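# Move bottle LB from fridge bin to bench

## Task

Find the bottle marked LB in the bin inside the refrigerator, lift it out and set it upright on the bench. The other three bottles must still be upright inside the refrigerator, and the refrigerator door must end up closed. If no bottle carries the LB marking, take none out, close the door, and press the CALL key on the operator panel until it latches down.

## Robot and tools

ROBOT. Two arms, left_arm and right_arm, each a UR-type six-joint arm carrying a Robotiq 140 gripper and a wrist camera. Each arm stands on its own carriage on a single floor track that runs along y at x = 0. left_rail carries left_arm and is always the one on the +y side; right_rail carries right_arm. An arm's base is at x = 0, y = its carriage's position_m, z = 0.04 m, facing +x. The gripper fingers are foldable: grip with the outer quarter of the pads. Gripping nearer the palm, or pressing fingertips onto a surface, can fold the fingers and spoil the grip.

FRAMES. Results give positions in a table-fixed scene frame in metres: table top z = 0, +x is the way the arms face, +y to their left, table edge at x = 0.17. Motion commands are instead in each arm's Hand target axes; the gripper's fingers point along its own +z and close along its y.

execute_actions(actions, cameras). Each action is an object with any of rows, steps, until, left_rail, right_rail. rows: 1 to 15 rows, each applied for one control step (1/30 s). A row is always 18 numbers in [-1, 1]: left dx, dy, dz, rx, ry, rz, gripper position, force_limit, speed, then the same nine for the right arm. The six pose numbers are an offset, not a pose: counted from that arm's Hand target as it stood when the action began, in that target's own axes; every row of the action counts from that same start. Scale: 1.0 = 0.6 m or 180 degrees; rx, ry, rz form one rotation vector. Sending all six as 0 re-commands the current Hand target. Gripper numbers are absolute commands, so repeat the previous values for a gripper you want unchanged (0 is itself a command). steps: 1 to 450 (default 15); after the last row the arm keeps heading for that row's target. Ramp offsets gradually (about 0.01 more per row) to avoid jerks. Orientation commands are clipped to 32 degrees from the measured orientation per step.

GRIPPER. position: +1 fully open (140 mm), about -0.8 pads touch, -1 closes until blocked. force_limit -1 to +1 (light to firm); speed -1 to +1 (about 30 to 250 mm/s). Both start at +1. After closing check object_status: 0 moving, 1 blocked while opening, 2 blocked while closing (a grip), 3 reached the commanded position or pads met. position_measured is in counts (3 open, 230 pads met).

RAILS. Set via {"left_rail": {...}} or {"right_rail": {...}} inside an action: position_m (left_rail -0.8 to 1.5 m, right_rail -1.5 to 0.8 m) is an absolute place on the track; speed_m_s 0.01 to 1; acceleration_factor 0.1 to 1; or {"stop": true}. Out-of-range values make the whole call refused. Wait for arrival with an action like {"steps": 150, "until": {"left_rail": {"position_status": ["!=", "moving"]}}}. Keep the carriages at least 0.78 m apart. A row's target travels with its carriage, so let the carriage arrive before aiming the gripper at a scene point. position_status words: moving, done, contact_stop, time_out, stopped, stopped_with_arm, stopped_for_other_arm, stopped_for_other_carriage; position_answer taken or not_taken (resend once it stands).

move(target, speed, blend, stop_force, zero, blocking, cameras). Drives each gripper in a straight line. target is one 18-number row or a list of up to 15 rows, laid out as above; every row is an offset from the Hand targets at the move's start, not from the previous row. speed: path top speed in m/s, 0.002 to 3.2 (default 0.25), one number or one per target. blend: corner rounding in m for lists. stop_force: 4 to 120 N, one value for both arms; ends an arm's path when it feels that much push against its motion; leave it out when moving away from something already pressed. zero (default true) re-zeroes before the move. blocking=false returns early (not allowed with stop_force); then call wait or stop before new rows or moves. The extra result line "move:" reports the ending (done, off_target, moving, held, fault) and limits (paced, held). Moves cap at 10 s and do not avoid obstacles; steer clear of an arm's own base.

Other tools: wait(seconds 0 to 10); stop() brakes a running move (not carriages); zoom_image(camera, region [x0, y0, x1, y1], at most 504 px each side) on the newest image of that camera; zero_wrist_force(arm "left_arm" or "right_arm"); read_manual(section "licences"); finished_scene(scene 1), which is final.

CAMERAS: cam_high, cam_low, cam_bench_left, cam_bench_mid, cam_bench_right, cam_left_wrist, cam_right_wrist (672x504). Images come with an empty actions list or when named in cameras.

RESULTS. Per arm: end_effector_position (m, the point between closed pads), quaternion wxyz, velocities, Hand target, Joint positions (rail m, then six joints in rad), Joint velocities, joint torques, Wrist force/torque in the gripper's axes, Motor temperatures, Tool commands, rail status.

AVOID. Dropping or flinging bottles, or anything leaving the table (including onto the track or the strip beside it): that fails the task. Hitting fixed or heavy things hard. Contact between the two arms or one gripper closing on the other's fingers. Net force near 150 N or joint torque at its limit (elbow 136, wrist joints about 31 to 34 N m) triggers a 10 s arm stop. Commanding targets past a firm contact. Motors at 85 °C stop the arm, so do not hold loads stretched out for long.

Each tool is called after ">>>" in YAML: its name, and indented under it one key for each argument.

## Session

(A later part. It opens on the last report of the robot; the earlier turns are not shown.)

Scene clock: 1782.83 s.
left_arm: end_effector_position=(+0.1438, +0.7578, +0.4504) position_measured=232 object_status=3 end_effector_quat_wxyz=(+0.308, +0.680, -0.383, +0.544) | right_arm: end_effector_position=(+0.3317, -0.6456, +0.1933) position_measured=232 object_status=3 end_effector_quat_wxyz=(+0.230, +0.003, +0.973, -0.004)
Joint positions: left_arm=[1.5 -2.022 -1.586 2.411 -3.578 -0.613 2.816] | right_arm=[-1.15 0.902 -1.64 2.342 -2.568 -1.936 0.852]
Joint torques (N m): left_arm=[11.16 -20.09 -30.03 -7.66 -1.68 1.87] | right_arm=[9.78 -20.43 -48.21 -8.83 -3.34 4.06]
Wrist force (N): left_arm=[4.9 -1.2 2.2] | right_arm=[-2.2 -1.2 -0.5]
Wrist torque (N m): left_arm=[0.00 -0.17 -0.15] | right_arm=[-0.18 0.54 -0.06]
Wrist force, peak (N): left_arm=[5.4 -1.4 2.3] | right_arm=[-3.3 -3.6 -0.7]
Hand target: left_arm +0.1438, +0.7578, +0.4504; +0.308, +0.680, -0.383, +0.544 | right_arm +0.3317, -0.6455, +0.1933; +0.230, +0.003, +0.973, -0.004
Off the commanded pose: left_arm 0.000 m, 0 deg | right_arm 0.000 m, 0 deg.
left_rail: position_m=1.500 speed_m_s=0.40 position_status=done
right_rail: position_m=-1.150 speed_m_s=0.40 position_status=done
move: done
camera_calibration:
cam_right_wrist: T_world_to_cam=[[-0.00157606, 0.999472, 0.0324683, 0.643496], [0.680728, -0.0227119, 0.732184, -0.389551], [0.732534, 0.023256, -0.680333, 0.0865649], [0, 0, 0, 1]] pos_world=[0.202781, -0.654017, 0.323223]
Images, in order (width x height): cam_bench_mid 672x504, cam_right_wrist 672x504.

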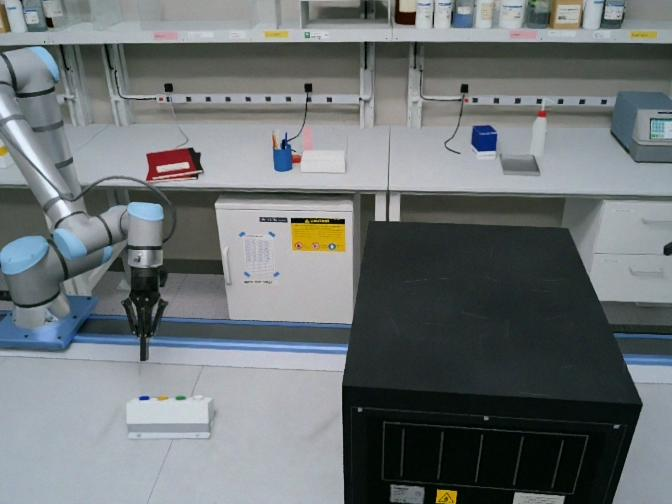

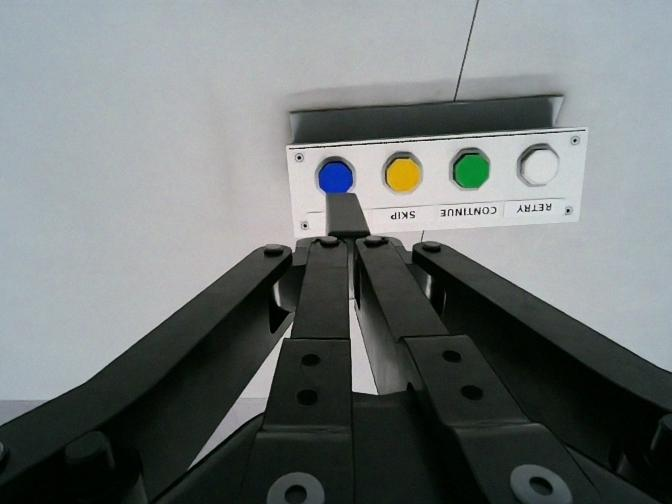

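>>> move:
  target: [0,0,0,0,0,0,-1,-1,-0.5,0,0,0.14,0,0,0,-1,-1,-0.5]
  speed: 0.1
  stop_force: 10
  cameras: ["cam_right_wrist","cam_bench_mid"]

>>> zoom_image:
  camera: "cam_right_wrist"
  region: [230, 100, 480, 270]

>>> zoom_image:
  camera: "cam_bench_mid"
  region: [100, 350, 240, 450]

Scene clock: 1789.30 s.
left_arm: end_effector_position=(+0.1438, +0.7578, +0.4504) position_measured=232 object_status=3 end_effector_quat_wxyz=(+0.308, +0.680, -0.383, +0.544) | right_arm: end_effector_position=(+0.3694, -0.6461, +0.1182) position_measured=232 object_status=3 end_effector_quat_wxyz=(+0.230, +0.003, +0.973, -0.004)
Joint positions: left_arm=[1.5 -2.022 -1.586 2.411 -3.578 -0.613 2.816] | right_arm=[-1.15 0.845 -1.487 2.382 -2.781 -1.919 0.795]
Joint torques (N m): left_arm=[10.76 -19.32 -29.15 -7.46 -1.8 1.66] | right_arm=[-14.28 -29.48 -28.31 -8.91 1.42 -3.46]
Wrist force (N): left_arm=[5.1 -1.4 2.3] | right_arm=[-2.4 -0.8 -0.1]
Wrist torque (N m): left_arm=[-0.04 -0.24 -0.15] | right_arm=[-0.10 0.59 0.10]
Wrist force, peak (N): left_arm=[5.3 -1.6 2.4] | right_arm=[-2.9 -1.3 -1.5]
Hand target: left_arm +0.1438, +0.7578, +0.4504; +0.308, +0.680, -0.383, +0.544 | right_arm +0.3694, -0.6461, +0.1182; +0.230, +0.003, +0.973, -0.004
Off the commanded pose: left_arm 0.000 m, 0 deg | right_arm 0.000 m, 0 deg.
left_rail: position_m=1.500 speed_m_s=0.40 position_status=done
right_rail: position_m=-1.150 speed_m_s=0.40 position_status=done
move: done
camera_calibration:
cam_right_wrist: T_world_to_cam=[[-0.00157606, 0.999472, 0.0324683, 0.646497], [0.680728, -0.0227119, 0.732184, -0.360098], [0.732534, 0.023256, -0.680333, 0.00787226], [0, 0, 0, 1]] pos_world=[0.240381, -0.654517, 0.248023]
Images, in order (width x height): cam_bench_mid 672x504, cam_right_wrist 672x504.

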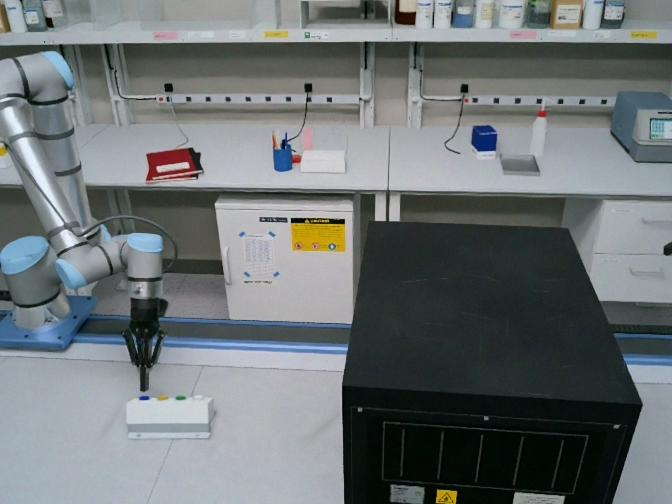

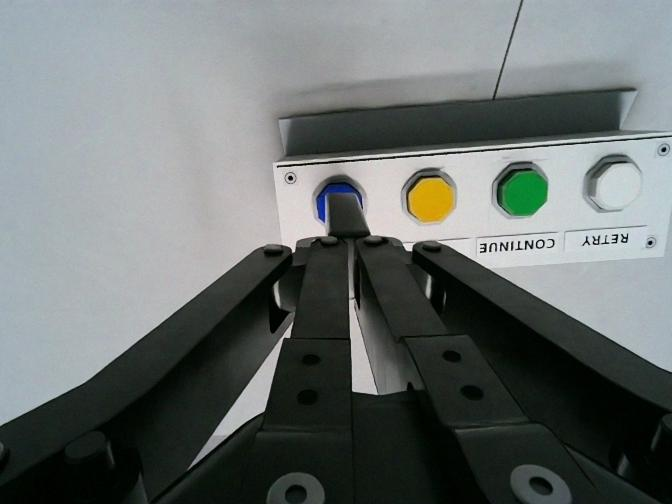

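Scaled by 2.016 from the camera's 672x504 image, which has a finer 960x720 frame.

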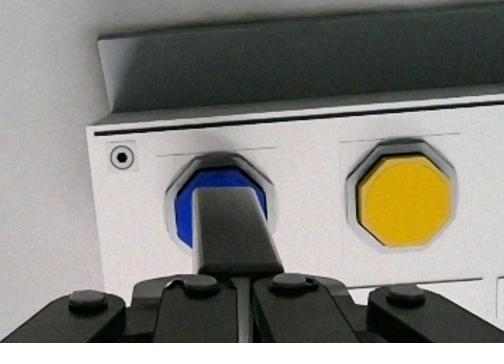

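Scaled by 3.600 from the camera's 672x504 image, which has a finer 960x720 frame.

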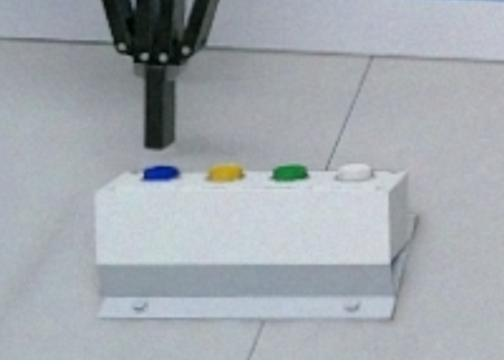

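>>> move:
  target: [0,0,0,0,0,0,-1,-1,-0.5,0,0,0.06,0,0,0,-1,-1,-0.5]
  speed: 0.012
  stop_force: 20
  cameras: ["cam_right_wrist","cam_bench_mid"]

>>> zoom_image:
  camera: "cam_bench_mid"
  region: [100, 350, 240, 450]

Scene clock: 1795.17 s.
left_arm: end_effector_position=(+0.1438, +0.7578, +0.4504) position_measured=232 object_status=3 end_effector_quat_wxyz=(+0.308, +0.680, -0.383, +0.544) | right_arm: end_effector_position=(+0.3795, -0.6464, +0.0980) position_measured=232 object_status=3 end_effector_quat_wxyz=(+0.231, +0.003, +0.973, -0.004)
Joint positions: left_arm=[1.5 -2.022 -1.586 2.411 -3.578 -0.613 2.816] | right_arm=[-1.15 0.831 -1.442 2.388 -2.837 -1.914 0.78]
Joint torques (N m): left_arm=[10.62 -20.13 -30.28 -7.6 -1.61 1.57] | right_arm=[7.47 -52.58 -35.75 -0.73 -2.11 4.09]
Wrist force (N): left_arm=[4.9 -1.5 2.1] | right_arm=[-1.9 -3.4 -24.3]
Wrist torque (N m): left_arm=[-0.08 -0.19 -0.15] | right_arm=[0.04 0.46 0.12]
Wrist force, peak (N): left_arm=[5.4 -1.8 2.4] | right_arm=[4.3 -8.7 -46.7]
Hand target: left_arm +0.1438, +0.7578, +0.4504; +0.308, +0.680, -0.383, +0.544 | right_arm +0.3795, -0.6464, +0.0980; +0.231, +0.003, +0.973, -0.004 (not the last commanded pose)
Off the commanded pose: left_arm 0.000 m, 0 deg | right_arm 0.013 m, 0 deg.
left_rail: position_m=1.500 speed_m_s=0.40 position_status=done
right_rail: position_m=-1.150 speed_m_s=0.40 position_status=done
move: contact (right_arm)
camera_calibration:
cam_right_wrist: T_world_to_cam=[[-0.00157574, 0.999472, 0.0324682, 0.647468], [0.680679, -0.0227136, 0.73223, -0.352257], [0.73258, 0.0232542, -0.680283, -0.0133592], [0, 0, 0, 1]] pos_world=[0.250581, -0.654817, 0.227823]
Images, in order (width x height): cam_bench_mid 672x504, cam_right_wrist 672x504.

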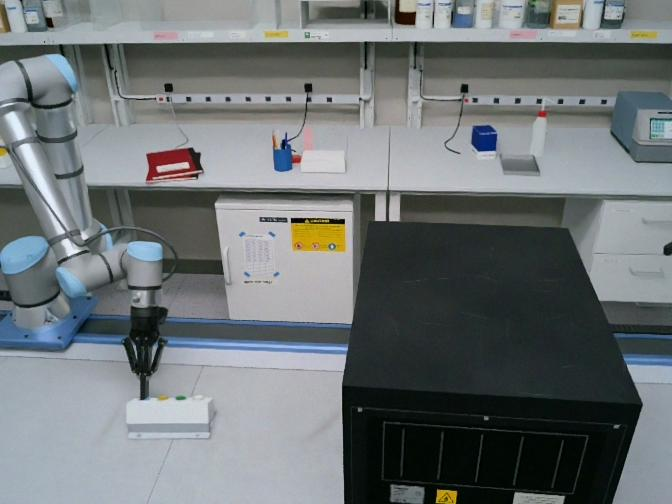

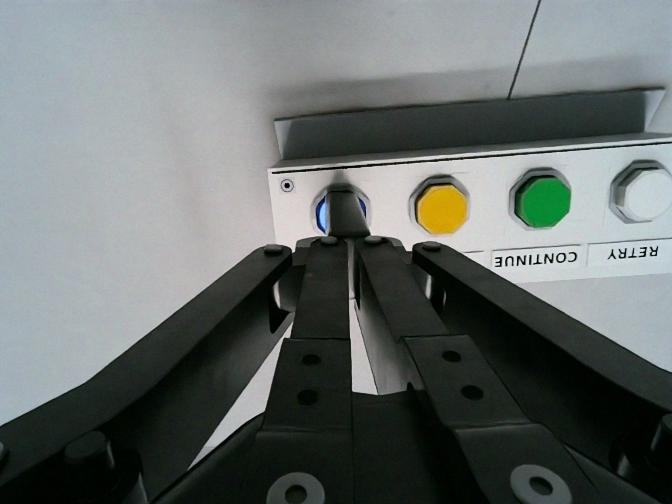

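Scaled by 3.600 from the camera's 672x504 image, which has a finer 960x720 frame.

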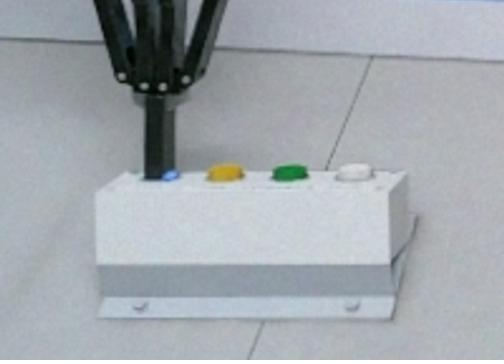

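>>> move:
  target: [0,0,0,0,0,0,-1,-1,-0.5,0,0,-0.15,0,0,0,-1,-1,-0.5]
  speed: 0.08
  cameras: ["cam_right_wrist","cam_bench_mid"]

>>> zoom_image:
  camera: "cam_bench_mid"
  region: [100, 350, 240, 450]

>>> zoom_image:
  camera: "cam_right_wrist"
  region: [230, 100, 480, 270]

Scene clock: 1800.67 s.
left_arm: end_effector_position=(+0.1438, +0.7578, +0.4504) position_measured=232 object_status=3 end_effector_quat_wxyz=(+0.308, +0.680, -0.383, +0.544) | right_arm: end_effector_position=(+0.3392, -0.6456, +0.1783) position_measured=232 object_status=3 end_effector_quat_wxyz=(+0.231, +0.003, +0.973, -0.004)
Joint positions: left_arm=[1.5 -2.022 -1.586 2.411 -3.578 -0.613 2.816] | right_arm=[-1.15 0.89 -1.612 2.352 -2.61 -1.932 0.84]
Joint torques (N m): left_arm=[8.96 -20.55 -31.09 -7.56 -1.9 1.59] | right_arm=[10.38 -58.73 -47.39 -1.79 -3.3 4.32]
Wrist force (N): left_arm=[5.0 -1.5 2.1] | right_arm=[-3.0 0.1 -0.4]
Wrist torque (N m): left_arm=[-0.07 -0.20 -0.15] | right_arm=[0.12 0.71 -0.06]
Wrist force, peak (N): left_arm=[5.3 -1.4 2.4] | right_arm=[-2.1 -4.4 -25.0]
Hand target: left_arm +0.1438, +0.7578, +0.4504; +0.308, +0.680, -0.383, +0.544 | right_arm +0.3392, -0.6456, +0.1784; +0.231, +0.003, +0.973, -0.004
Off the commanded pose: left_arm 0.000 m, 0 deg | right_arm 0.000 m, 0 deg.
left_rail: position_m=1.500 speed_m_s=0.40 position_status=done
right_rail: position_m=-1.150 speed_m_s=0.40 position_status=done
move: done
camera_calibration:
cam_right_wrist: T_world_to_cam=[[-0.00157574, 0.999472, 0.0324682, 0.643895], [0.680679, -0.0227136, 0.73223, -0.383676], [0.73258, 0.0232542, -0.680283, 0.0708376], [0, 0, 0, 1]] pos_world=[0.210281, -0.653917, 0.308223]
Images, in order (width x height): cam_bench_mid 672x504, cam_right_wrist 672x504.

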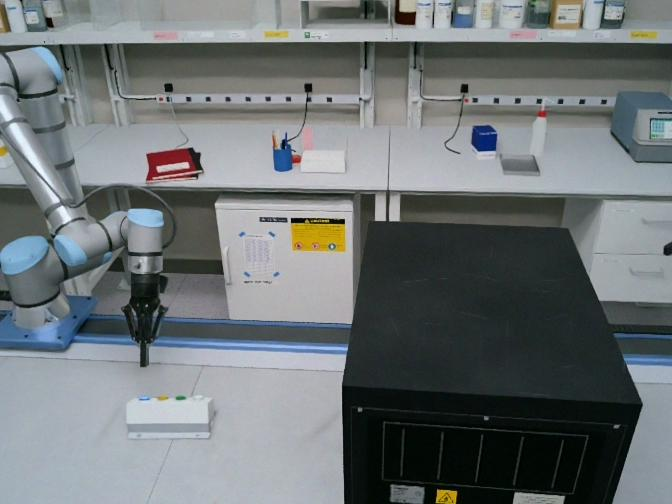

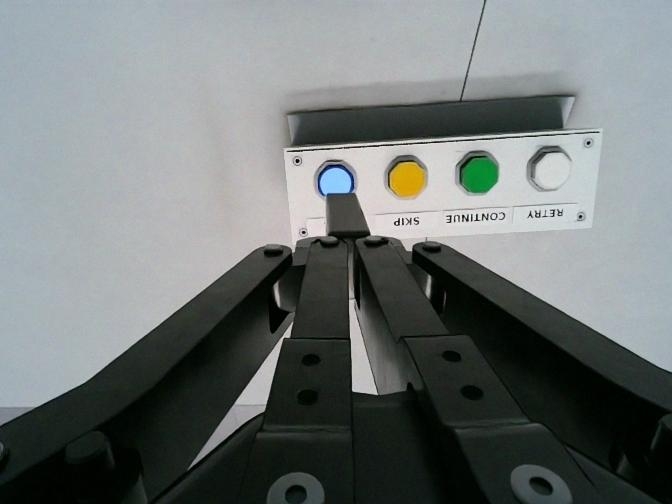

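Scaled by 3.600 from the camera's 672x504 image, which has a finer 960x720 frame.

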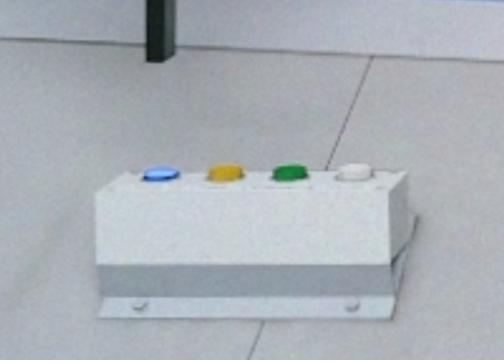

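Scaled by 2.016 from the camera's 672x504 image, which has a finer 960x720 frame.

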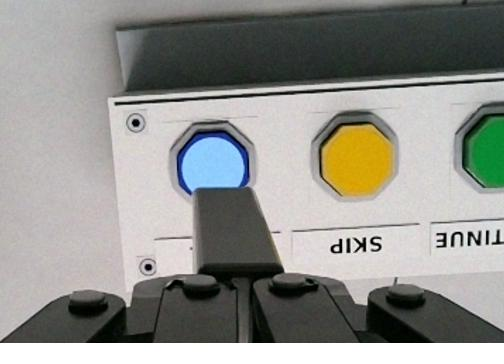

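>>> finished_scene:

The scene is finished: the task was done.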